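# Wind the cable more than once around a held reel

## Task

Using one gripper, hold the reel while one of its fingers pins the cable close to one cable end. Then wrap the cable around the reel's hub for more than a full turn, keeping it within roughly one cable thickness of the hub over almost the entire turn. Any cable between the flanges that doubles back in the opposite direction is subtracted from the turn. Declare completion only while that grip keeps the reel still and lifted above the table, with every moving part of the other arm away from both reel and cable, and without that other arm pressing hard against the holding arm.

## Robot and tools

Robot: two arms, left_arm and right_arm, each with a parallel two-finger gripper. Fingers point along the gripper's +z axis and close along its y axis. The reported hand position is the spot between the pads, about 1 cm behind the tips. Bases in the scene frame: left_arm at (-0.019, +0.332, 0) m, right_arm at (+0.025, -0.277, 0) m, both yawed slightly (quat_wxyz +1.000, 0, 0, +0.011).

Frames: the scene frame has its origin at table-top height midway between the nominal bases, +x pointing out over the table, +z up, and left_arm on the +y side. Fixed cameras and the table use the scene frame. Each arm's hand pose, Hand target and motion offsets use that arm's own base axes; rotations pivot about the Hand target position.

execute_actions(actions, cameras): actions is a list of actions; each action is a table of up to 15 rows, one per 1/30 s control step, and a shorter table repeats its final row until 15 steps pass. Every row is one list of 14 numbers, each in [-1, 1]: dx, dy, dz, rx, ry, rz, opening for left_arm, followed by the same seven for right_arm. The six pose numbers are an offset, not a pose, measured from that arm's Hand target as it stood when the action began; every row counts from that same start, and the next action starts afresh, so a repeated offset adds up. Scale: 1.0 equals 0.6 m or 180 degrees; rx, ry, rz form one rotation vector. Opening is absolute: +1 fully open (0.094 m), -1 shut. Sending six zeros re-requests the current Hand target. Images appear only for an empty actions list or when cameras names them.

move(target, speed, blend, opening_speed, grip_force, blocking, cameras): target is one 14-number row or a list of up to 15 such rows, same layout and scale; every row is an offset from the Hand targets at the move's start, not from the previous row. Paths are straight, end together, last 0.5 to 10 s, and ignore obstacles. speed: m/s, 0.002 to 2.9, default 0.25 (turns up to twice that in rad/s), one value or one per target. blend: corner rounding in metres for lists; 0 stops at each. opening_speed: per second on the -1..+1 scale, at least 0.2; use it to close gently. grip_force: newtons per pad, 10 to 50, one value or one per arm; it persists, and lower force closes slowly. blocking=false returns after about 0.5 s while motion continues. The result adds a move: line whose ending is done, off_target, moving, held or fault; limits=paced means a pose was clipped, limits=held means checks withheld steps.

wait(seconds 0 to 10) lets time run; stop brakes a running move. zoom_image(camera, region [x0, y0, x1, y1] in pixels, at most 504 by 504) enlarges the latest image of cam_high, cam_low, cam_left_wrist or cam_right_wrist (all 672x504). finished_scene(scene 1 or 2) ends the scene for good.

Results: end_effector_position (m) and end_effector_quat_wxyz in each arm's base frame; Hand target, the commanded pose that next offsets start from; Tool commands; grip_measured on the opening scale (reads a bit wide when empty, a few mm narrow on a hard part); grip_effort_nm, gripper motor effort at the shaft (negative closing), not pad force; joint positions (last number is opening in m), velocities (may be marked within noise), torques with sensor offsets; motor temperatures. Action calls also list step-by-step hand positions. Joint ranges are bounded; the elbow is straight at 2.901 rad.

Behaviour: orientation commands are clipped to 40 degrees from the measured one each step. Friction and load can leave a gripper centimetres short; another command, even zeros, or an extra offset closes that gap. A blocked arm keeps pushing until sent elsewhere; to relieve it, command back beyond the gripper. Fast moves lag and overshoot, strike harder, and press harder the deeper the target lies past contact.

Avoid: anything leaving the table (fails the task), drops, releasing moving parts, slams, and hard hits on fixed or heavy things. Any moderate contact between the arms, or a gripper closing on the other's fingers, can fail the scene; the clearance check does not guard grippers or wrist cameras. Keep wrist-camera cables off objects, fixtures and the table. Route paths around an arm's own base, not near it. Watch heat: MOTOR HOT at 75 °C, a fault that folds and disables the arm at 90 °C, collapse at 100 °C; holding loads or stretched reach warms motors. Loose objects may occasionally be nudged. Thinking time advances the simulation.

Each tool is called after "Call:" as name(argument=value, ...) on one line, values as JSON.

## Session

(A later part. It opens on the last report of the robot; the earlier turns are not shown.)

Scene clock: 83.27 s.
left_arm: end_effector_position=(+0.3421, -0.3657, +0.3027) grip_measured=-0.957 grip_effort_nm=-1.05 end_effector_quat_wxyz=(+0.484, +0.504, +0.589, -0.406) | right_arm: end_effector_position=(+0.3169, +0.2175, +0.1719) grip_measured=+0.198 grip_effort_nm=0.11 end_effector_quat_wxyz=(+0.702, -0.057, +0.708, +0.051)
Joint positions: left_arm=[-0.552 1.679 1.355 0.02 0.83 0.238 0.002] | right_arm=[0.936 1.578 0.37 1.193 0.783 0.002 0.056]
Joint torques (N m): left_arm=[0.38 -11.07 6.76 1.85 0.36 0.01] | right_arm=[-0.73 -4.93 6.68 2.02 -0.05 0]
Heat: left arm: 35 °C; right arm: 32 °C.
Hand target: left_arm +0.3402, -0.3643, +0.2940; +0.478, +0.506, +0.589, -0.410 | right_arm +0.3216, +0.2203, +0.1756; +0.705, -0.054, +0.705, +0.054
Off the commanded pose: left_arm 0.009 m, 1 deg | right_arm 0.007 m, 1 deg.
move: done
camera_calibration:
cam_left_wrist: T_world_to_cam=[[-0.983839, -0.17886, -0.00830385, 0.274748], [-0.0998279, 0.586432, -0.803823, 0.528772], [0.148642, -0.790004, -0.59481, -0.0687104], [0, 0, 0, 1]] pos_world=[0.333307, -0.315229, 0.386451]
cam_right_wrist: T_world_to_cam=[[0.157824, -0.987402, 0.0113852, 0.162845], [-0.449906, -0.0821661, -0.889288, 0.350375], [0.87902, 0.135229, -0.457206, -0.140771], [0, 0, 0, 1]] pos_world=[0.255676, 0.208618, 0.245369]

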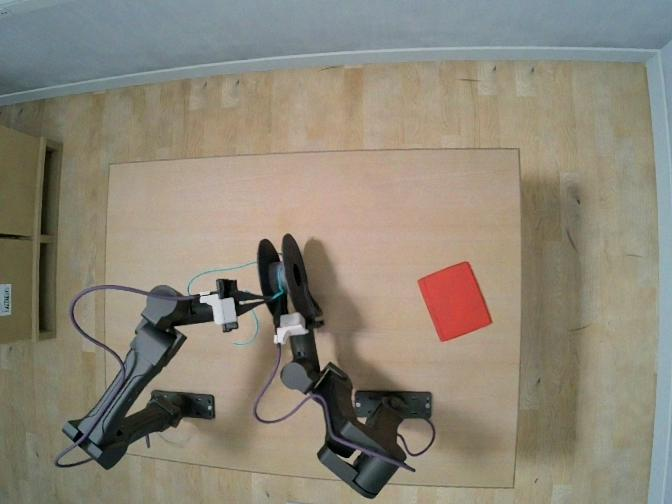

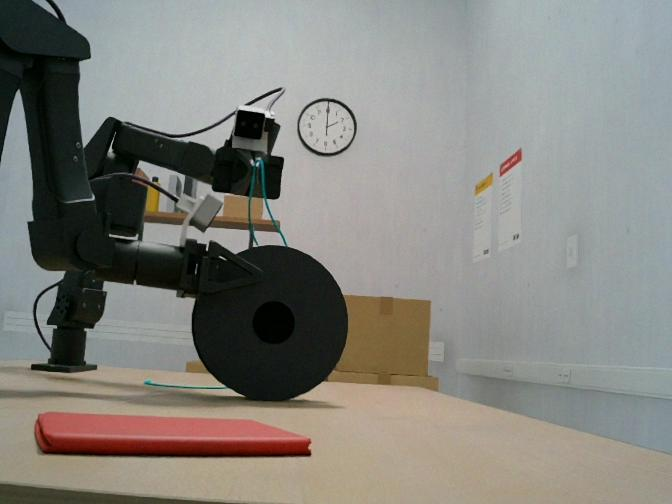

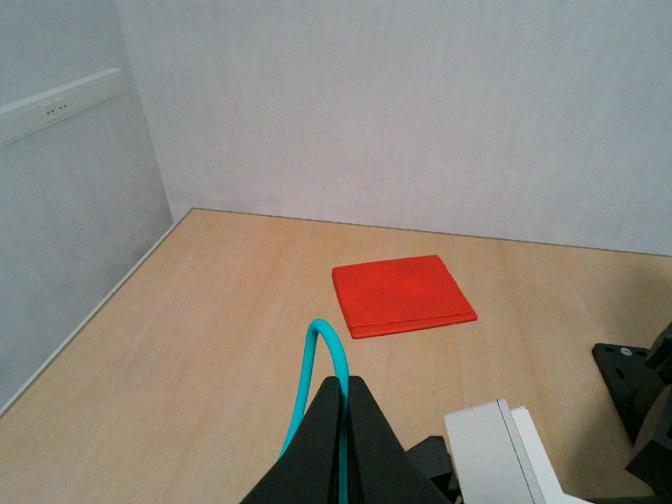

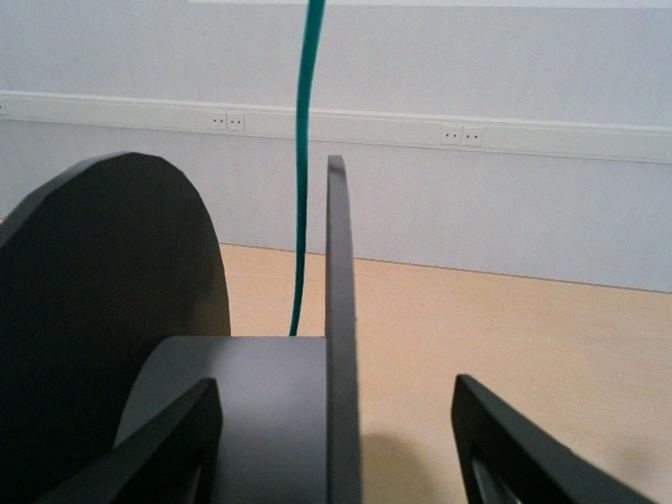

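Call:
execute_actions(actions=[])

Scene clock: 84.90 s.
left_arm: end_effector_position=(+0.3420, -0.3657, +0.3028) grip_measured=-0.957 grip_effort_nm=-1.05 end_effector_quat_wxyz=(+0.484, +0.504, +0.589, -0.406) | right_arm: end_effector_position=(+0.3169, +0.2175, +0.1719) grip_measured=+0.198 grip_effort_nm=0.11 end_effector_quat_wxyz=(+0.702, -0.057, +0.708, +0.051)
Joint positions: left_arm=[-0.552 1.679 1.355 0.021 0.831 0.238 0.002] | right_arm=[0.936 1.578 0.37 1.193 0.783 0.002 0.056]
Joint velocities: left_arm=[-0.007 0.012 0.007 -0.095 -0.154 0.051 -0.001] | right_arm=[within noise]
Joint torques (N m): left_arm=[0.43 -11.08 6.75 1.85 0.34 0.03] | right_arm=[-0.75 -5.03 6.64 2.02 -0.05 0]
Motor temperatures (°C): left_arm=[20 30 35 34 22 21 27] | right_arm=[22 20 28 32 21 23 21]
Heat: left arm: 35 °C; right arm: 32 °C.
Hand target: left_arm +0.3402, -0.3643, +0.2940; +0.478, +0.506, +0.589, -0.410 | right_arm +0.3216, +0.2203, +0.1756; +0.705, -0.054, +0.705, +0.054
Tool commands: left_gripper/opening=-1.0 right_gripper/opening=+0.2
Off the commanded pose: left_arm 0.009 m, 1 deg | right_arm 0.007 m, 1 deg.
camera_calibration:
cam_left_wrist: T_world_to_cam=[[-0.983906, -0.178479, -0.0085843, 0.275], [-0.0993188, 0.586192, -0.804061, 0.528698], [0.14854, -0.790268, -0.594485, -0.0688261], [0, 0, 0, 1]] pos_world=[0.333307, -0.315228, 0.38655]
cam_right_wrist: T_world_to_cam=[[0.157824, -0.987402, 0.0113852, 0.162845], [-0.449906, -0.0821661, -0.889288, 0.350375], [0.87902, 0.135229, -0.457206, -0.140771], [0, 0, 0, 1]] pos_world=[0.255676, 0.208618, 0.245369]

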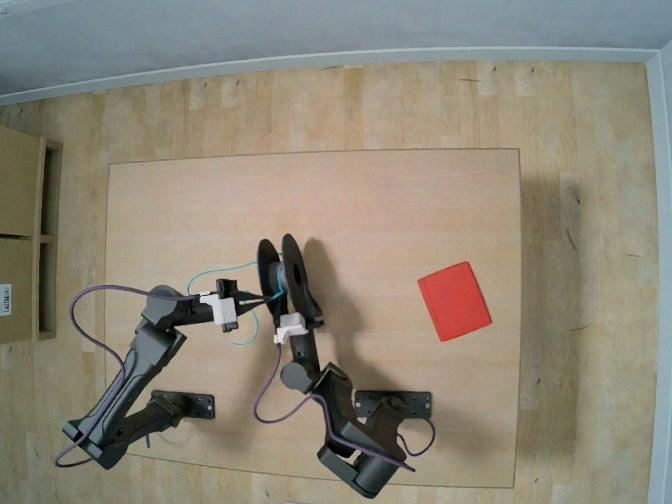

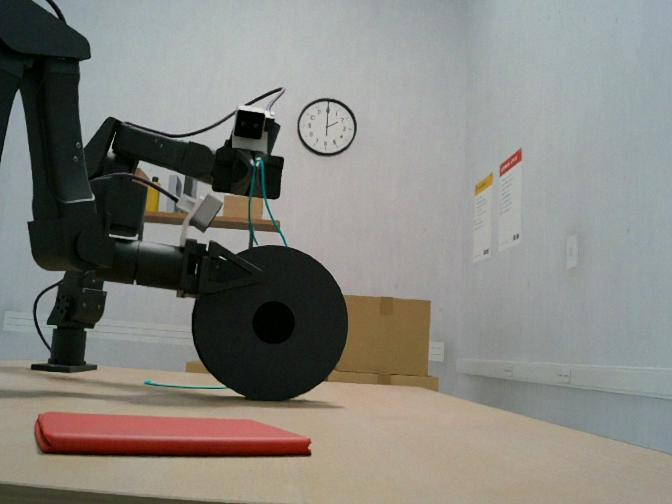

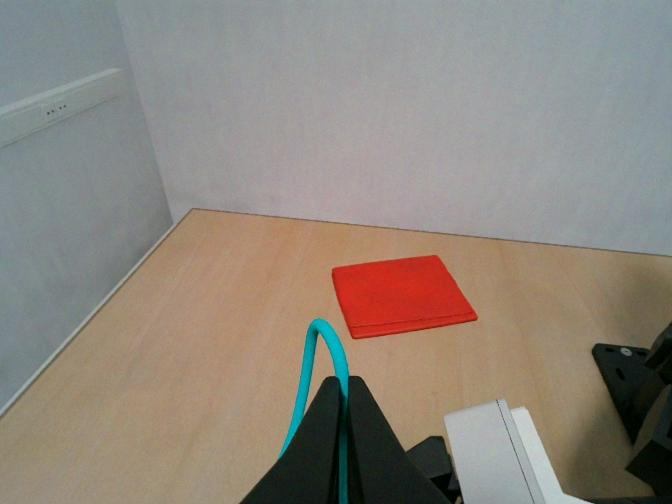

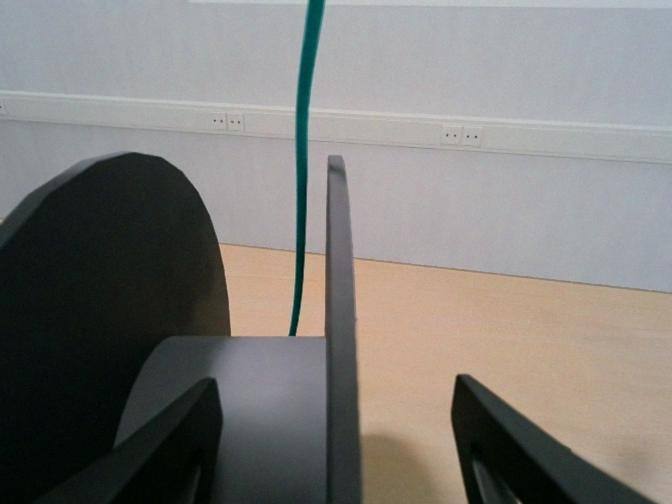

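Call:
zoom_image(camera="cam_low", region=[190, 90, 350, 290])

Call:
zoom_image(camera="cam_high", region=[200, 220, 340, 350])

Scaled by 2.520 from the camera's 672x504 image, which has a finer 960x720 frame.

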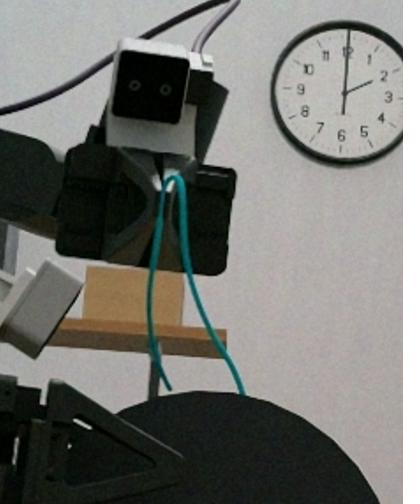

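Scaled by 3.600 from the camera's 672x504 image, which has a finer 960x720 frame.

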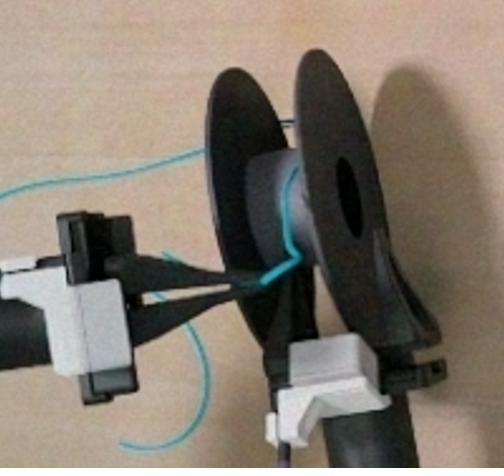

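Call:
move(target=[0,0,0,-0.15,-0.026,0,-1,0,0,0,0,0,0,0.2], cameras=["all"])

Call:
zoom_image(camera="cam_high", region=[200, 220, 340, 350])

Call:
zoom_image(camera="cam_low", region=[190, 90, 350, 290])

Scene clock: 89.87 s.
left_arm: end_effector_position=(+0.3370, -0.3609, +0.3087) grip_measured=-0.957 grip_effort_nm=-1.05 end_effector_quat_wxyz=(+0.611, +0.405, +0.444, -0.514) | right_arm: end_effector_position=(+0.3169, +0.2175, +0.1719) grip_measured=+0.198 grip_effort_nm=0.11 end_effector_quat_wxyz=(+0.702, -0.057, +0.708, +0.051)
Joint positions: left_arm=[-0.544 1.857 1.016 1.271 0.847 -0.291 0.002] | right_arm=[0.936 1.578 0.37 1.193 0.783 0.002 0.056]
Joint torques (N m): left_arm=[-0.7 -9.54 5.98 1.58 -0.43 -0.02] | right_arm=[-0.77 -5 6.67 2.01 -0.05 -0.01]
Heat: left arm: 35 °C; right arm: 32 °C.
Hand target: left_arm +0.3402, -0.3644, +0.2939; +0.606, +0.397, +0.457, -0.516 | right_arm +0.3216, +0.2203, +0.1756; +0.705, -0.054, +0.705, +0.054
Off the commanded pose: left_arm 0.015 m, 2 deg | right_arm 0.007 m, 1 deg.
move: off_target (left_arm)
camera_calibration:
cam_left_wrist: T_world_to_cam=[[-0.987337, -0.155967, -0.0289923, 0.286428], [0.00446208, 0.155381, -0.987845, 0.396393], [0.158576, -0.975465, -0.152717, -0.267225], [0, 0, 0, 1]] pos_world=[0.323408, -0.277587, 0.359069]
cam_right_wrist: T_world_to_cam=[[0.157824, -0.987402, 0.0113852, 0.162845], [-0.449906, -0.0821661, -0.889288, 0.350375], [0.87902, 0.135229, -0.457206, -0.140771], [0, 0, 0, 1]] pos_world=[0.255676, 0.208618, 0.245369]

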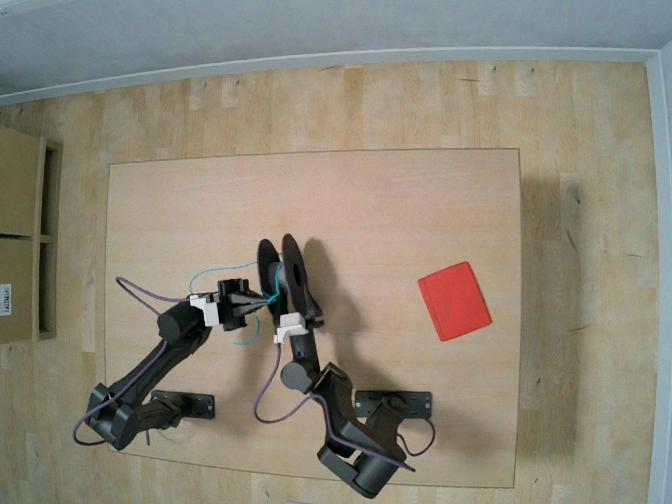

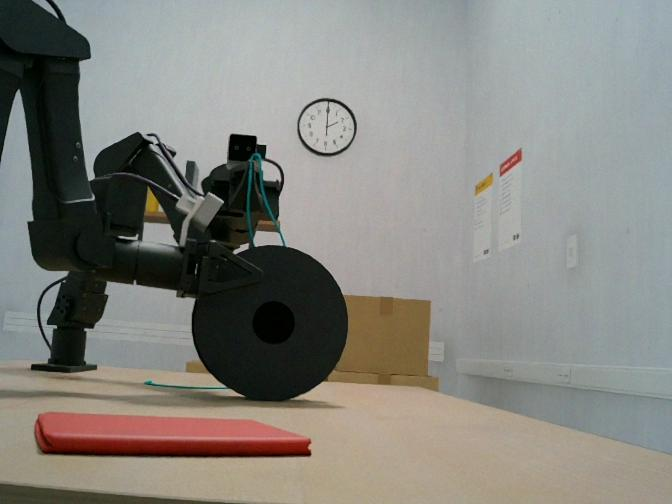

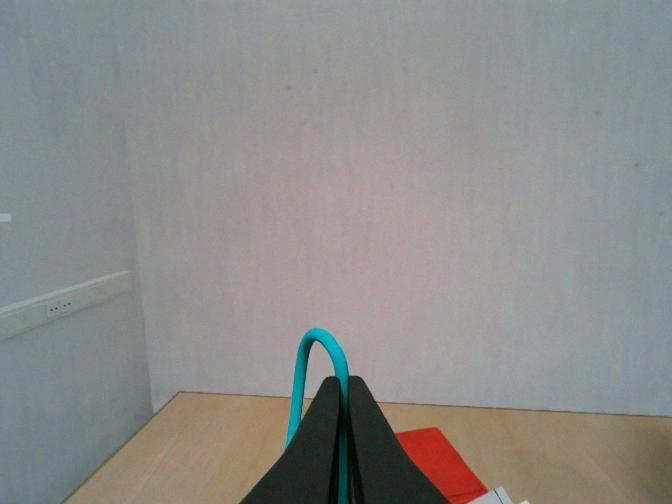

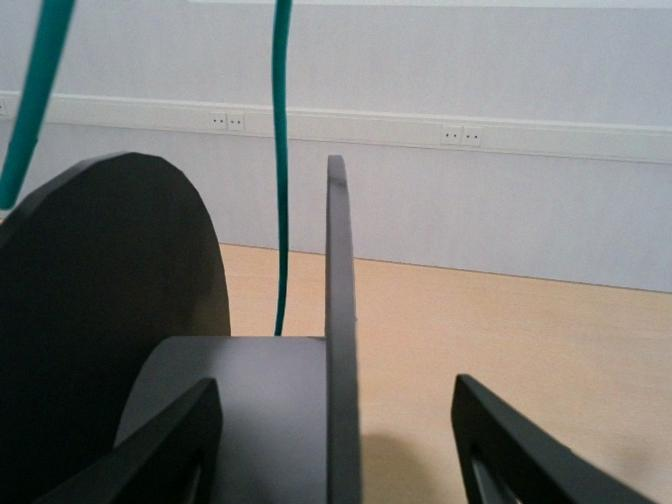

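Scaled by 3.600 from the camera's 672x504 image, which has a finer 960x720 frame.

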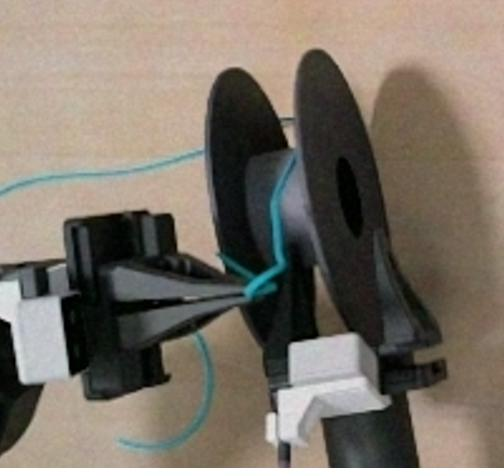

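Scaled by 2.520 from the camera's 672x504 image, which has a finer 960x720 frame.

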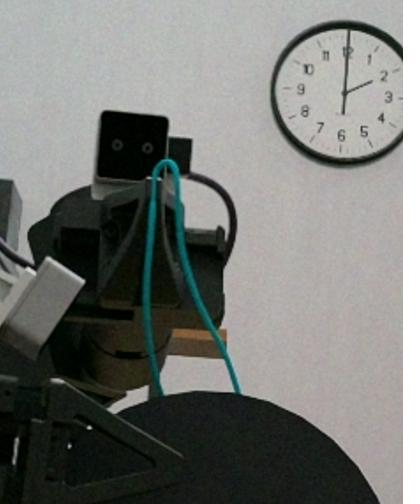

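Call:
move(target=[[0.003,-0.02,-0.06,0.125,0.022,0,-1,0,0,0,0,0,0,0.5],[0.003,-0.02,-0.14,0.125,0.022,0,-1,0,0,0,0,0,0,0.5]], speed=0.1, cameras=["all"])

Call:
zoom_image(camera="cam_high", region=[200, 220, 340, 350])

Call:
zoom_image(camera="cam_low", region=[190, 150, 350, 350])

Scene clock: 95.23 s.
left_arm: end_effector_position=(+0.3435, -0.3743, +0.2307) grip_measured=-0.957 grip_effort_nm=-1.05 end_effector_quat_wxyz=(+0.513, +0.489, +0.558, -0.431) | right_arm: end_effector_position=(+0.3169, +0.2175, +0.1719) grip_measured=+0.498 grip_effort_nm=0.11 end_effector_quat_wxyz=(+0.702, -0.057, +0.708, +0.051)
Joint positions: left_arm=[-0.56 1.796 1.078 0.563 0.853 0.138 0.002] | right_arm=[0.936 1.578 0.37 1.193 0.783 0.002 0.07]
Joint torques (N m): left_arm=[-0.55 -9.74 6 1.81 -0.01 0.07] | right_arm=[-0.72 -5 6.68 2.02 -0.03 0]
Heat: left arm: 35 °C; right arm: 33 °C.
Hand target: left_arm +0.3421, -0.3763, +0.2099; +0.501, +0.490, +0.570, -0.430 | right_arm +0.3216, +0.2203, +0.1756; +0.705, -0.054, +0.705, +0.053
Off the commanded pose: left_arm 0.021 m, 2 deg | right_arm 0.007 m, 1 deg.
move: off_target (left_arm)
camera_calibration:
cam_left_wrist: T_world_to_cam=[[-0.986001, -0.165893, -0.0167984, 0.281566], [-0.0704418, 0.505743, -0.859804, 0.44871], [0.151131, -0.846584, -0.510348, -0.159962], [0, 0, 0, 1]] pos_world=[0.333407, -0.315644, 0.308896]
cam_right_wrist: T_world_to_cam=[[0.157765, -0.987407, 0.0117457, 0.162773], [-0.449838, -0.0824523, -0.889296, 0.350419], [0.879065, 0.135016, -0.457181, -0.140744], [0, 0, 0, 1]] pos_world=[0.255676, 0.208618, 0.245369]

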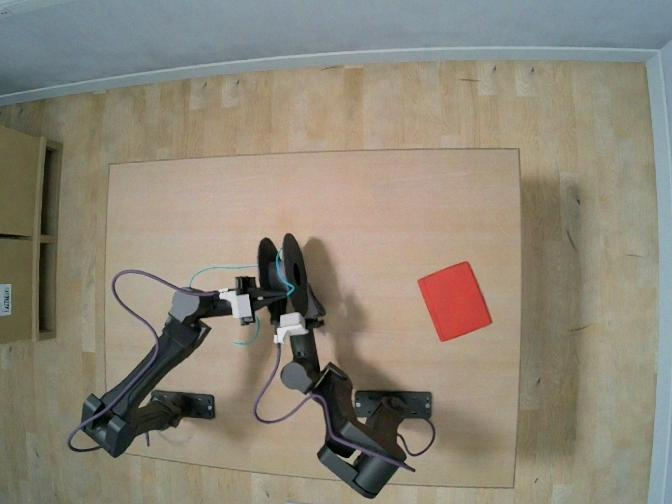

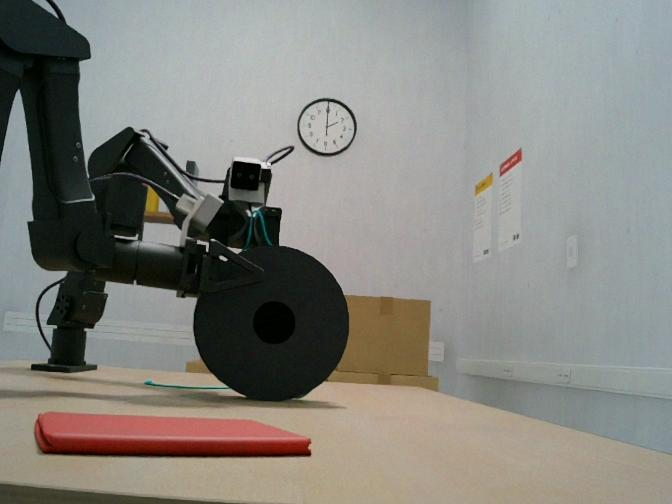

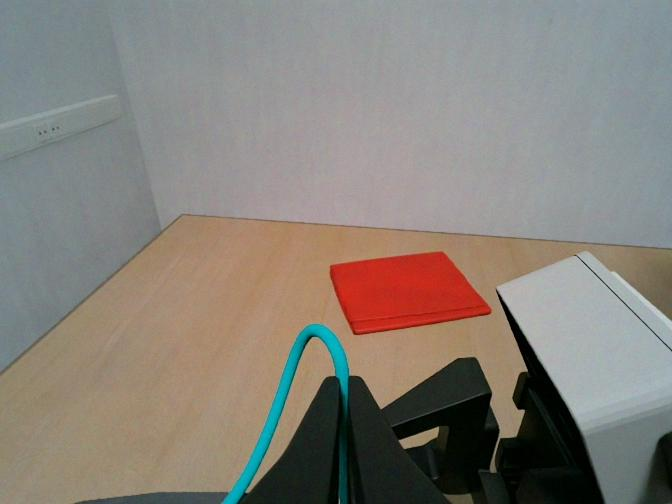

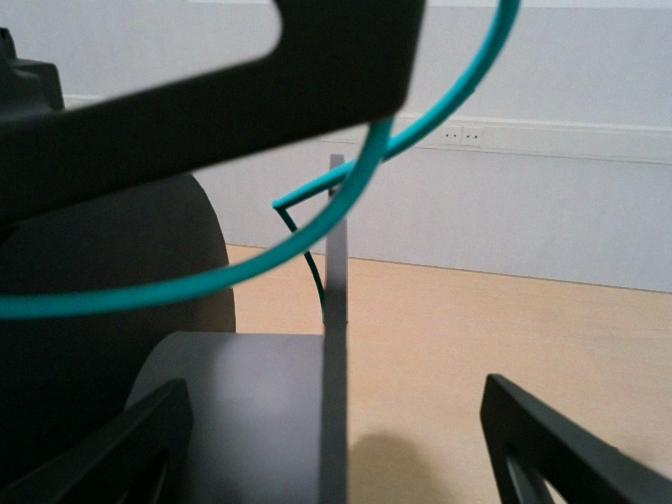

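Scaled by 3.600 from the camera's 672x504 image, which has a finer 960x720 frame.

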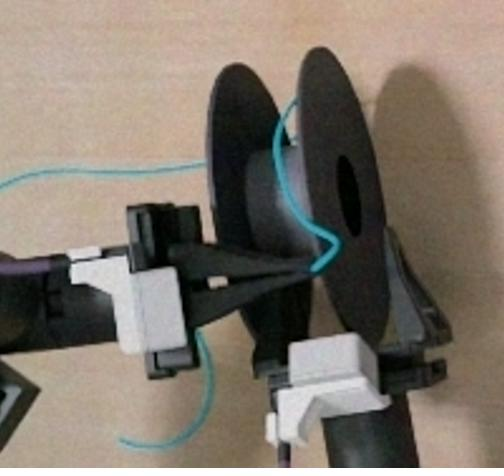

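Scaled by 2.520 from the camera's 672x504 image, which has a finer 960x720 frame.

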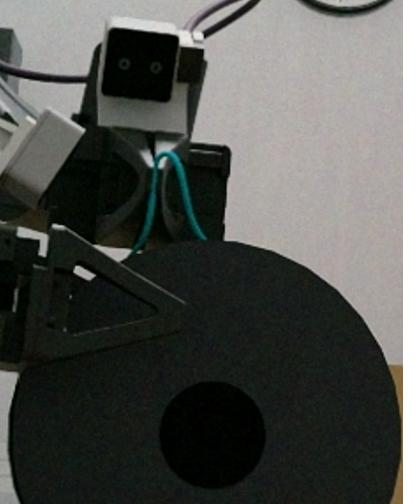

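Call:
move(target=[[0,0.06,0.05,0,0,0,-1,0,0,0,0,0,0,0.5],[-0.039,0.078,0.04,0,0,0,-1,0.025,0.004,0,0,0,0,0.5]], speed=0.12, cameras=["all"])

Call:
zoom_image(camera="cam_high", region=[200, 220, 340, 350])

Call:
zoom_image(camera="cam_low", region=[190, 150, 350, 350])

Scene clock: 98.90 s.
left_arm: end_effector_position=(+0.3263, -0.3322, +0.2281) grip_measured=-0.957 grip_effort_nm=-1.05 end_effector_quat_wxyz=(+0.493, +0.483, +0.581, -0.432) | right_arm: end_effector_position=(+0.3321, +0.2195, +0.1729) grip_measured=+0.498 grip_effort_nm=0.11 end_effector_quat_wxyz=(+0.702, -0.055, +0.708, +0.051)
Joint positions: left_arm=[-0.485 1.654 0.953 0.468 0.914 0.16 0.002] | right_arm=[0.893 1.617 0.413 1.193 0.742 0.002 0.07]
Joint torques (N m): left_arm=[-0.08 -13.31 6.19 1.81 0.25 0.11] | right_arm=[-0.66 -5.41 6.67 2 -0.02 -0.04]
Heat: left arm: 35 °C; right arm: 33 °C.
Hand target: left_arm +0.3187, -0.3295, +0.2340; +0.501, +0.490, +0.570, -0.430 | right_arm +0.3366, +0.2226, +0.1755; +0.705, -0.054, +0.705, +0.053
Off the commanded pose: left_arm 0.010 m, 2 deg | right_arm 0.006 m, 1 deg.
move: done
camera_calibration:
cam_left_wrist: T_world_to_cam=[[-0.983668, -0.177719, 0.0285294, 0.256508], [-0.120363, 0.53162, -0.838387, 0.443963], [0.13383, -0.828128, -0.544329, -0.103656], [0, 0, 0, 1]] pos_world=[0.319628, -0.276274, 0.308472]
cam_right_wrist: T_world_to_cam=[[0.155138, -0.987853, 0.00880768, 0.163894], [-0.448355, -0.0783512, -0.890415, 0.357144], [0.88029, 0.134189, -0.455064, -0.154465], [0, 0, 0, 1]] pos_world=[0.270675, 0.210614, 0.246272]

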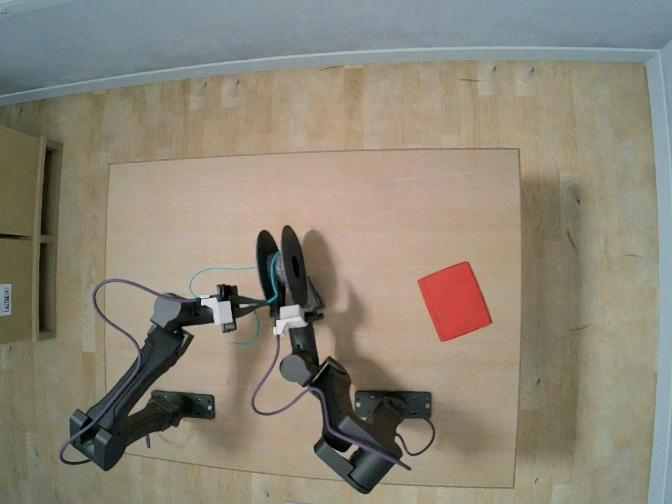

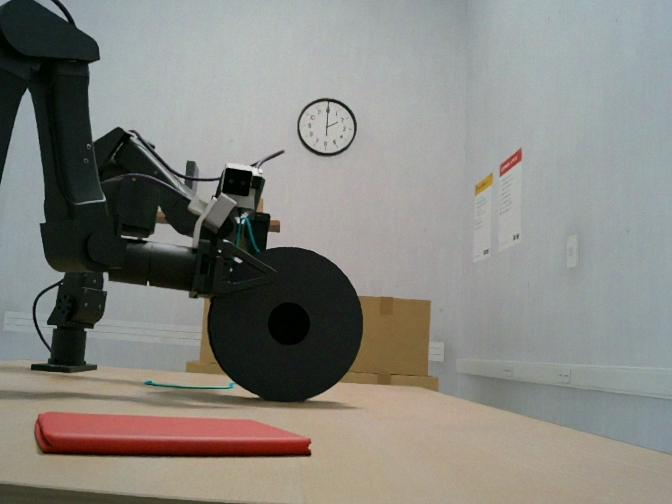

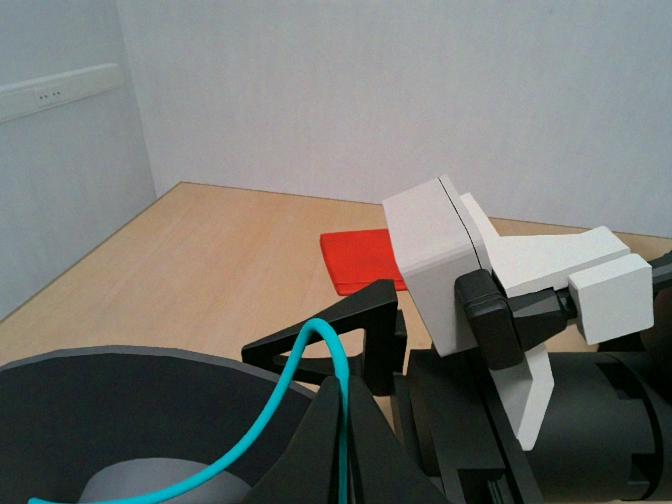

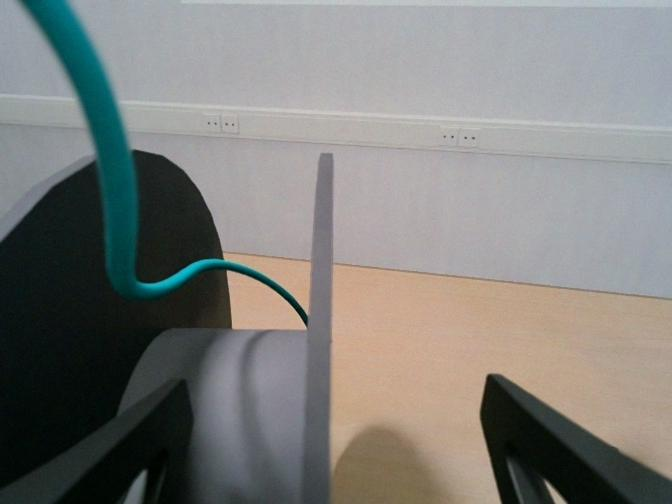

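Scaled by 3.600 from the camera's 672x504 image, which has a finer 960x720 frame.

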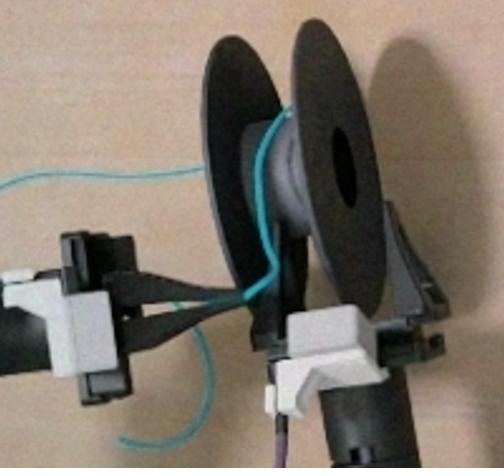

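Scaled by 2.520 from the camera's 672x504 image, which has a finer 960x720 frame.

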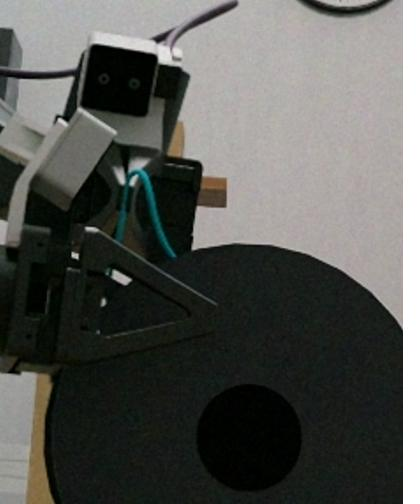

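Call:
move(target=[[0.038,-0.005,0.0,0,0,0,-1,0,0,0,0,0,0,0.5],[0.038,-0.03,-0.05,0,0,0,-1,0,0,0,0,0,0,0.5]], speed=0.1, cameras=["all"])

Call:
zoom_image(camera="cam_high", region=[200, 220, 340, 350])

Call:
zoom_image(camera="cam_low", region=[190, 150, 350, 350])

Scene clock: 101.80 s.
left_arm: end_effector_position=(+0.3397, -0.3452, +0.2139) grip_measured=-0.957 grip_effort_nm=-1.05 end_effector_quat_wxyz=(+0.505, +0.491, +0.563, -0.432) | right_arm: end_effector_position=(+0.3321, +0.2196, +0.1729) grip_measured=+0.498 grip_effort_nm=0.11 end_effector_quat_wxyz=(+0.702, -0.055, +0.708, +0.051)
Joint positions: left_arm=[-0.495 1.761 0.984 0.583 0.92 0.166 0.002] | right_arm=[0.893 1.617 0.413 1.193 0.742 0.002 0.07]
Joint torques (N m): left_arm=[-0.49 -9.46 7.57 1.79 -0.02 0.02] | right_arm=[-0.66 -5.42 6.68 2.01 -0.06 0]
Heat: left arm: 35 °C; right arm: 33 °C.
Hand target: left_arm +0.3414, -0.3475, +0.2038; +0.501, +0.490, +0.570, -0.430 | right_arm +0.3366, +0.2226, +0.1755; +0.705, -0.054, +0.705, +0.053
Off the commanded pose: left_arm 0.010 m, 1 deg | right_arm 0.006 m, 0 deg.
move: done
camera_calibration:
cam_left_wrist: T_world_to_cam=[[-0.986905, -0.161186, -0.00609799, 0.282011], [-0.0793468, 0.518042, -0.851667, 0.424832], [0.140436, -0.840031, -0.524048, -0.134551], [0, 0, 0, 1]] pos_world=[0.330923, -0.287651, 0.293024]
cam_right_wrist: T_world_to_cam=[[0.155546, -0.98779, 0.00871628, 0.163794], [-0.44835, -0.0784579, -0.890408, 0.357164], [0.88022, 0.134591, -0.45508, -0.154527], [0, 0, 0, 1]] pos_world=[0.270675, 0.210614, 0.246272]

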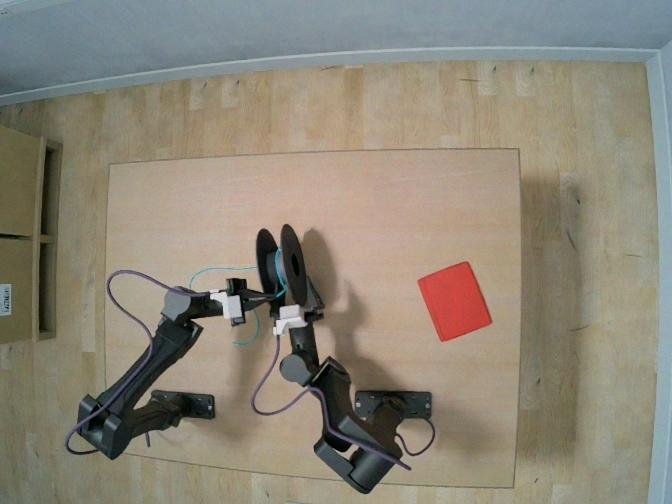

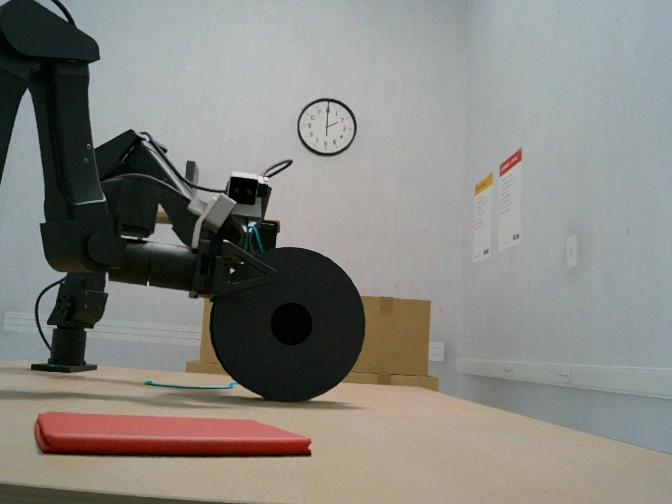

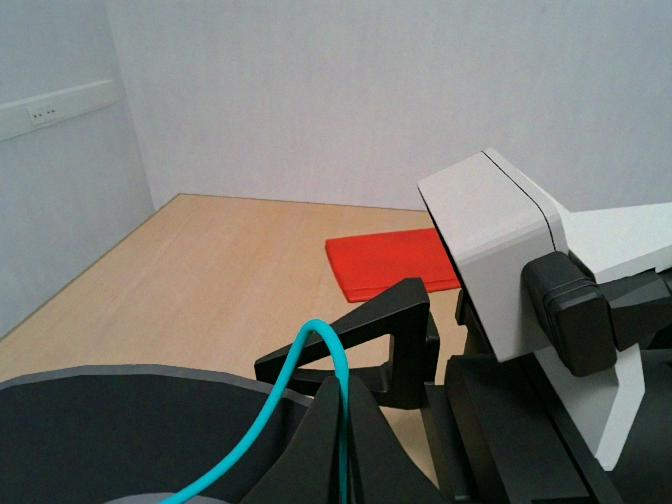

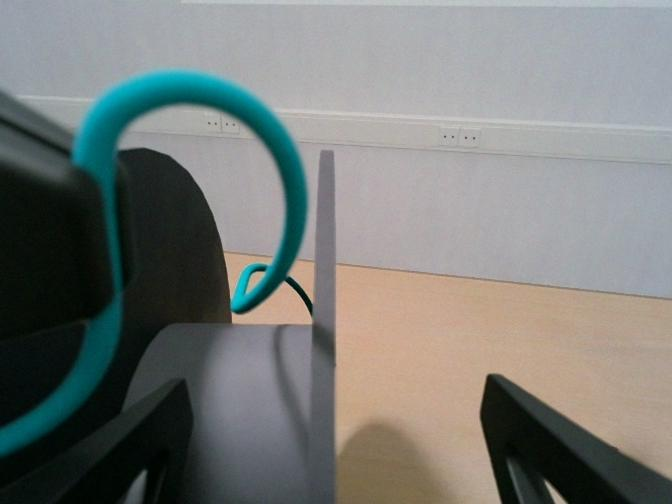

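Scaled by 3.600 from the camera's 672x504 image, which has a finer 960x720 frame.

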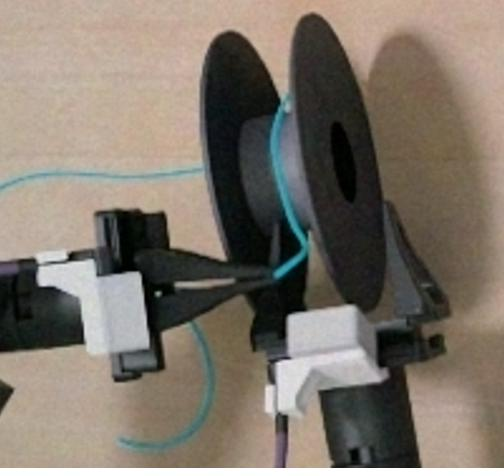

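Scaled by 2.520 from the camera's 672x504 image, which has a finer 960x720 frame.

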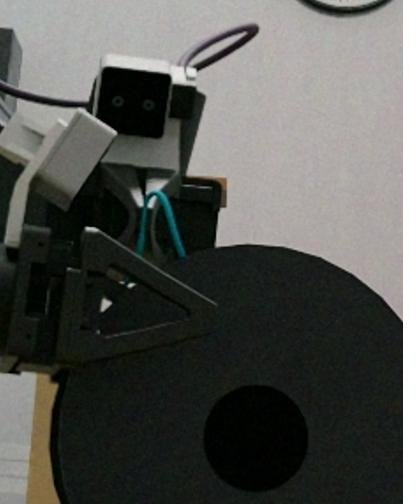

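Call:
move(target=[0.002,-0.004,-0.035,0,0,0,-1,0,0,0,0,0,0,0.5], speed=0.06, cameras=["all"])

Call:
zoom_image(camera="cam_low", region=[190, 150, 350, 350])

Scene clock: 103.70 s.
left_arm: end_effector_position=(+0.3434, -0.3488, +0.2091) grip_measured=-0.957 grip_effort_nm=-1.05 end_effector_quat_wxyz=(+0.523, +0.495, +0.547, -0.428) | right_arm: end_effector_position=(+0.3321, +0.2196, +0.1729) grip_measured=+0.498 grip_effort_nm=0.11 end_effector_quat_wxyz=(+0.702, -0.055, +0.708, +0.051)
Joint positions: left_arm=[-0.498 1.804 0.973 0.686 0.919 0.166 0.002] | right_arm=[0.893 1.617 0.413 1.193 0.742 0.002 0.07]
Joint torques (N m): left_arm=[-0.57 -8.8 5.5 1.65 -0.08 0] | right_arm=[-0.65 -5.44 6.63 2.01 -0.05 -0.01]
Heat: left arm: 35 °C; right arm: 33 °C.
Hand target: left_arm +0.3425, -0.3500, +0.1828; +0.501, +0.490, +0.570, -0.430 | right_arm +0.3366, +0.2226, +0.1755; +0.705, -0.054, +0.705, +0.053
Off the commanded pose: left_arm 0.026 m, 4 deg | right_arm 0.006 m, 0 deg.
move: off_target (left_arm)
camera_calibration:
cam_left_wrist: T_world_to_cam=[[-0.98616, -0.159462, -0.0453974, 0.293672], [-0.0406428, 0.497958, -0.866248, 0.405607], [0.16074, -0.852414, -0.497547, -0.157421], [0, 0, 0, 1]] pos_world=[0.331397, -0.289333, 0.286364]
cam_right_wrist: T_world_to_cam=[[0.155546, -0.98779, 0.00871628, 0.163794], [-0.44835, -0.0784579, -0.890408, 0.357164], [0.88022, 0.134591, -0.45508, -0.154527], [0, 0, 0, 1]] pos_world=[0.270675, 0.210614, 0.246272]

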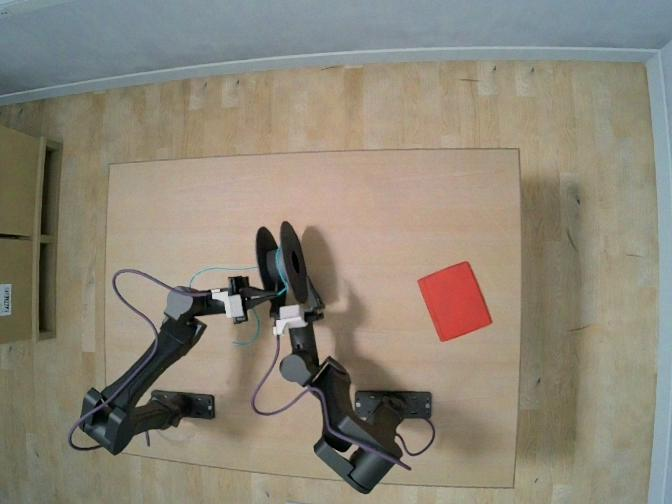

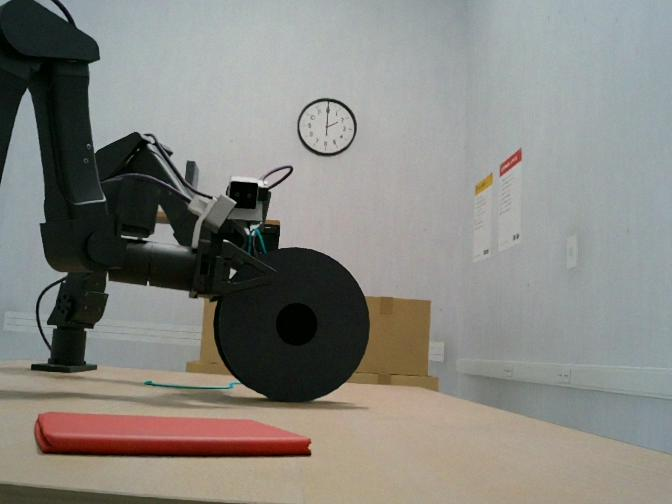

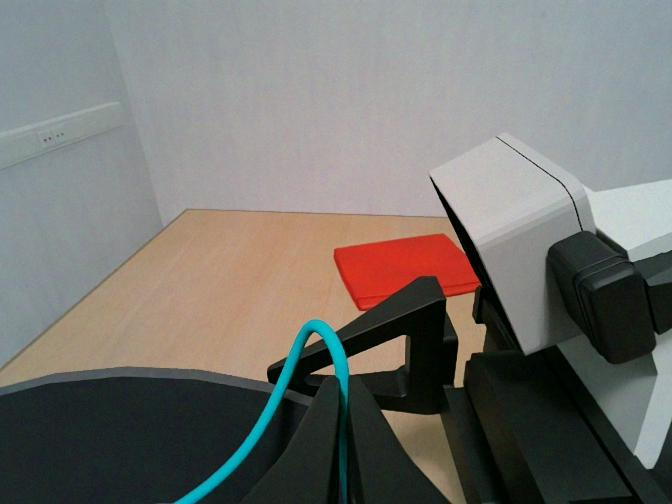

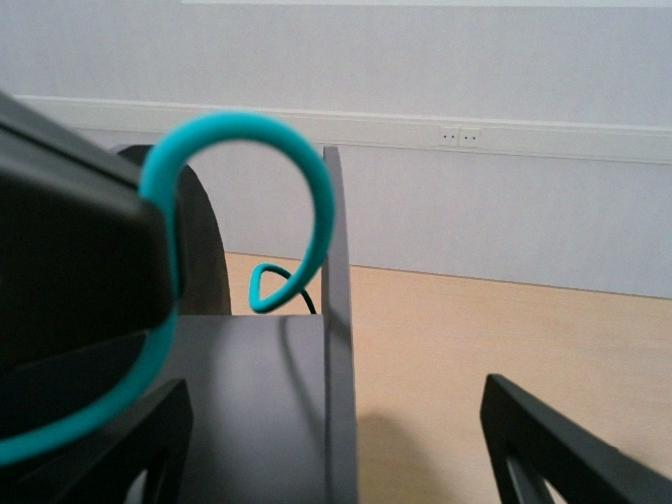

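Scaled by 2.520 from the camera's 672x504 image, which has a finer 960x720 frame.

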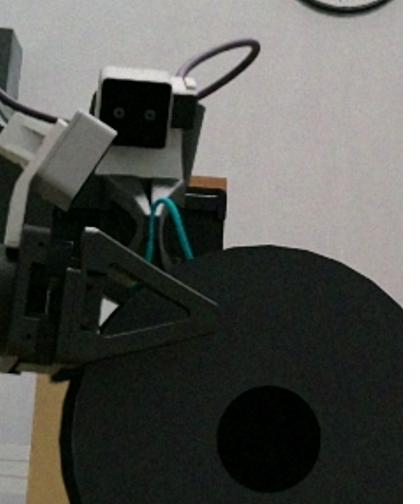

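Call:
move(target=[[0,0.02,0.26,0,0,0,-1,0,0,0,0,0,0,0.5],[0.04,0.02,0.26,0.179,0.122,0.274,-1,0,0,0,0,0,0,0.5],[0.066,0.018,0.24,0.262,0.441,0.453,-1,0,0,0,0,0,0,0.5]], speed=0.25, blend=0.02, cameras=["all"])

Scene clock: 112.83 s.
left_arm: end_effector_position=(+0.3752, -0.3368, +0.3325) grip_measured=-0.957 grip_effort_nm=-1.05 end_effector_quat_wxyz=(+0.221, -0.156, +0.925, -0.268) | right_arm: end_effector_position=(+0.3321, +0.2197, +0.1728) grip_measured=+0.498 grip_effort_nm=0.11 end_effector_quat_wxyz=(+0.702, -0.056, +0.708, +0.051)
Joint positions: left_arm=[-0.739 2.212 2.84 -1.489 -0.016 -1.068 0.002] | right_arm=[0.893 1.617 0.413 1.193 0.741 0.002 0.07]
Joint torques (N m): left_arm=[0.7 -11.33 8.44 1.51 0.06 -0.07] | right_arm=[-0.66 -5.45 6.6 2 -0.05 0]
Heat: left arm: 36 °C; right arm: 33 °C.
Hand target: left_arm +0.3822, -0.3391, +0.3268; +0.005, -0.174, +0.985, -0.004 | right_arm +0.3366, +0.2226, +0.1754; +0.705, -0.054, +0.705, +0.053
Off the commanded pose: left_arm 0.009 m, 41 deg; orientation clipped | right_arm 0.006 m, 1 deg.
elbow stopped short (left arm): the move would have taken joint 3 (elbow) straighter than the controller allows.
move: off_target (left_arm); limits=paced
camera_calibration:
cam_left_wrist: T_world_to_cam=[[0.183278, -0.811464, 0.554919, -0.525549], [-0.979327, -0.199867, 0.0311816, 0.326648], [0.0856074, -0.549162, -0.83132, 0.150402], [0, 0, 0, 1]] pos_world=[0.403341, -0.278583, 0.406484]
cam_right_wrist: T_world_to_cam=[[0.155897, -0.987729, 0.00940549, 0.163616], [-0.448431, -0.0792552, -0.890297, 0.357245], [0.880117, 0.134577, -0.455284, -0.154505], [0, 0, 0, 1]] pos_world=[0.270675, 0.210715, 0.246172]

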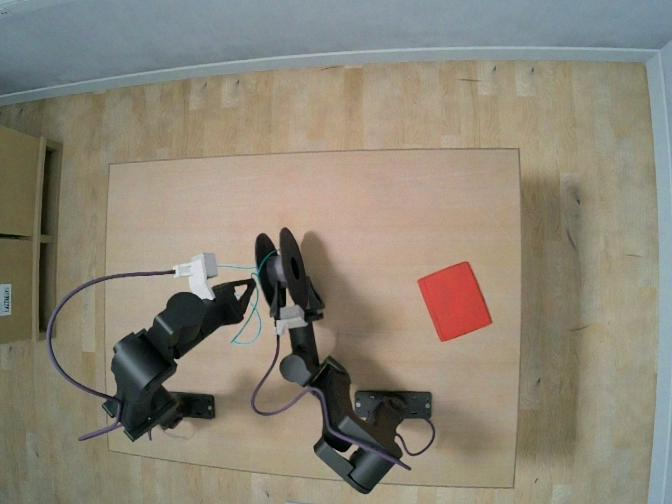

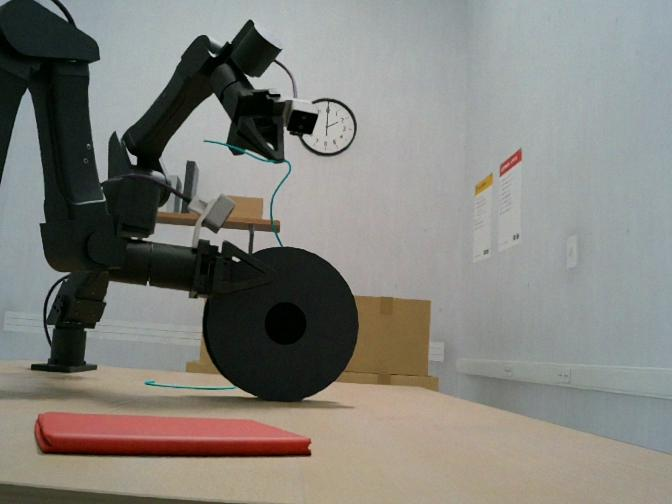

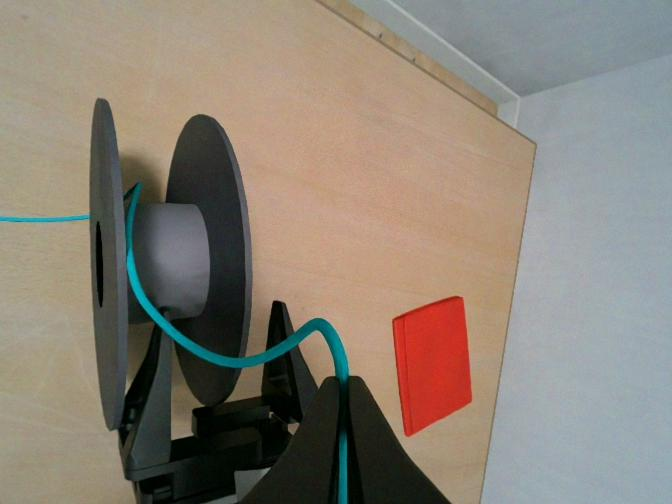

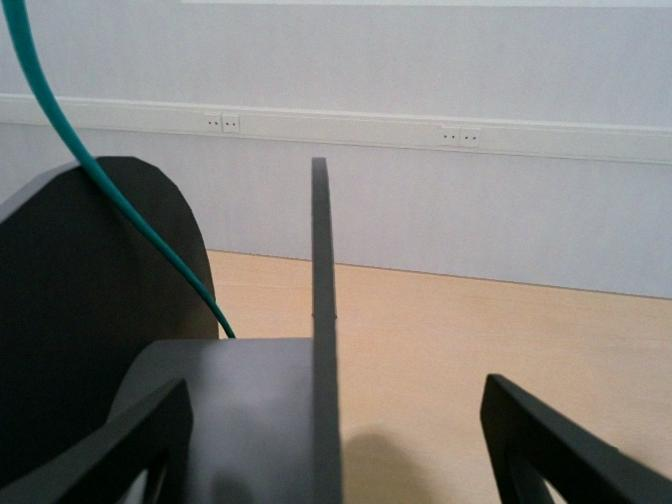

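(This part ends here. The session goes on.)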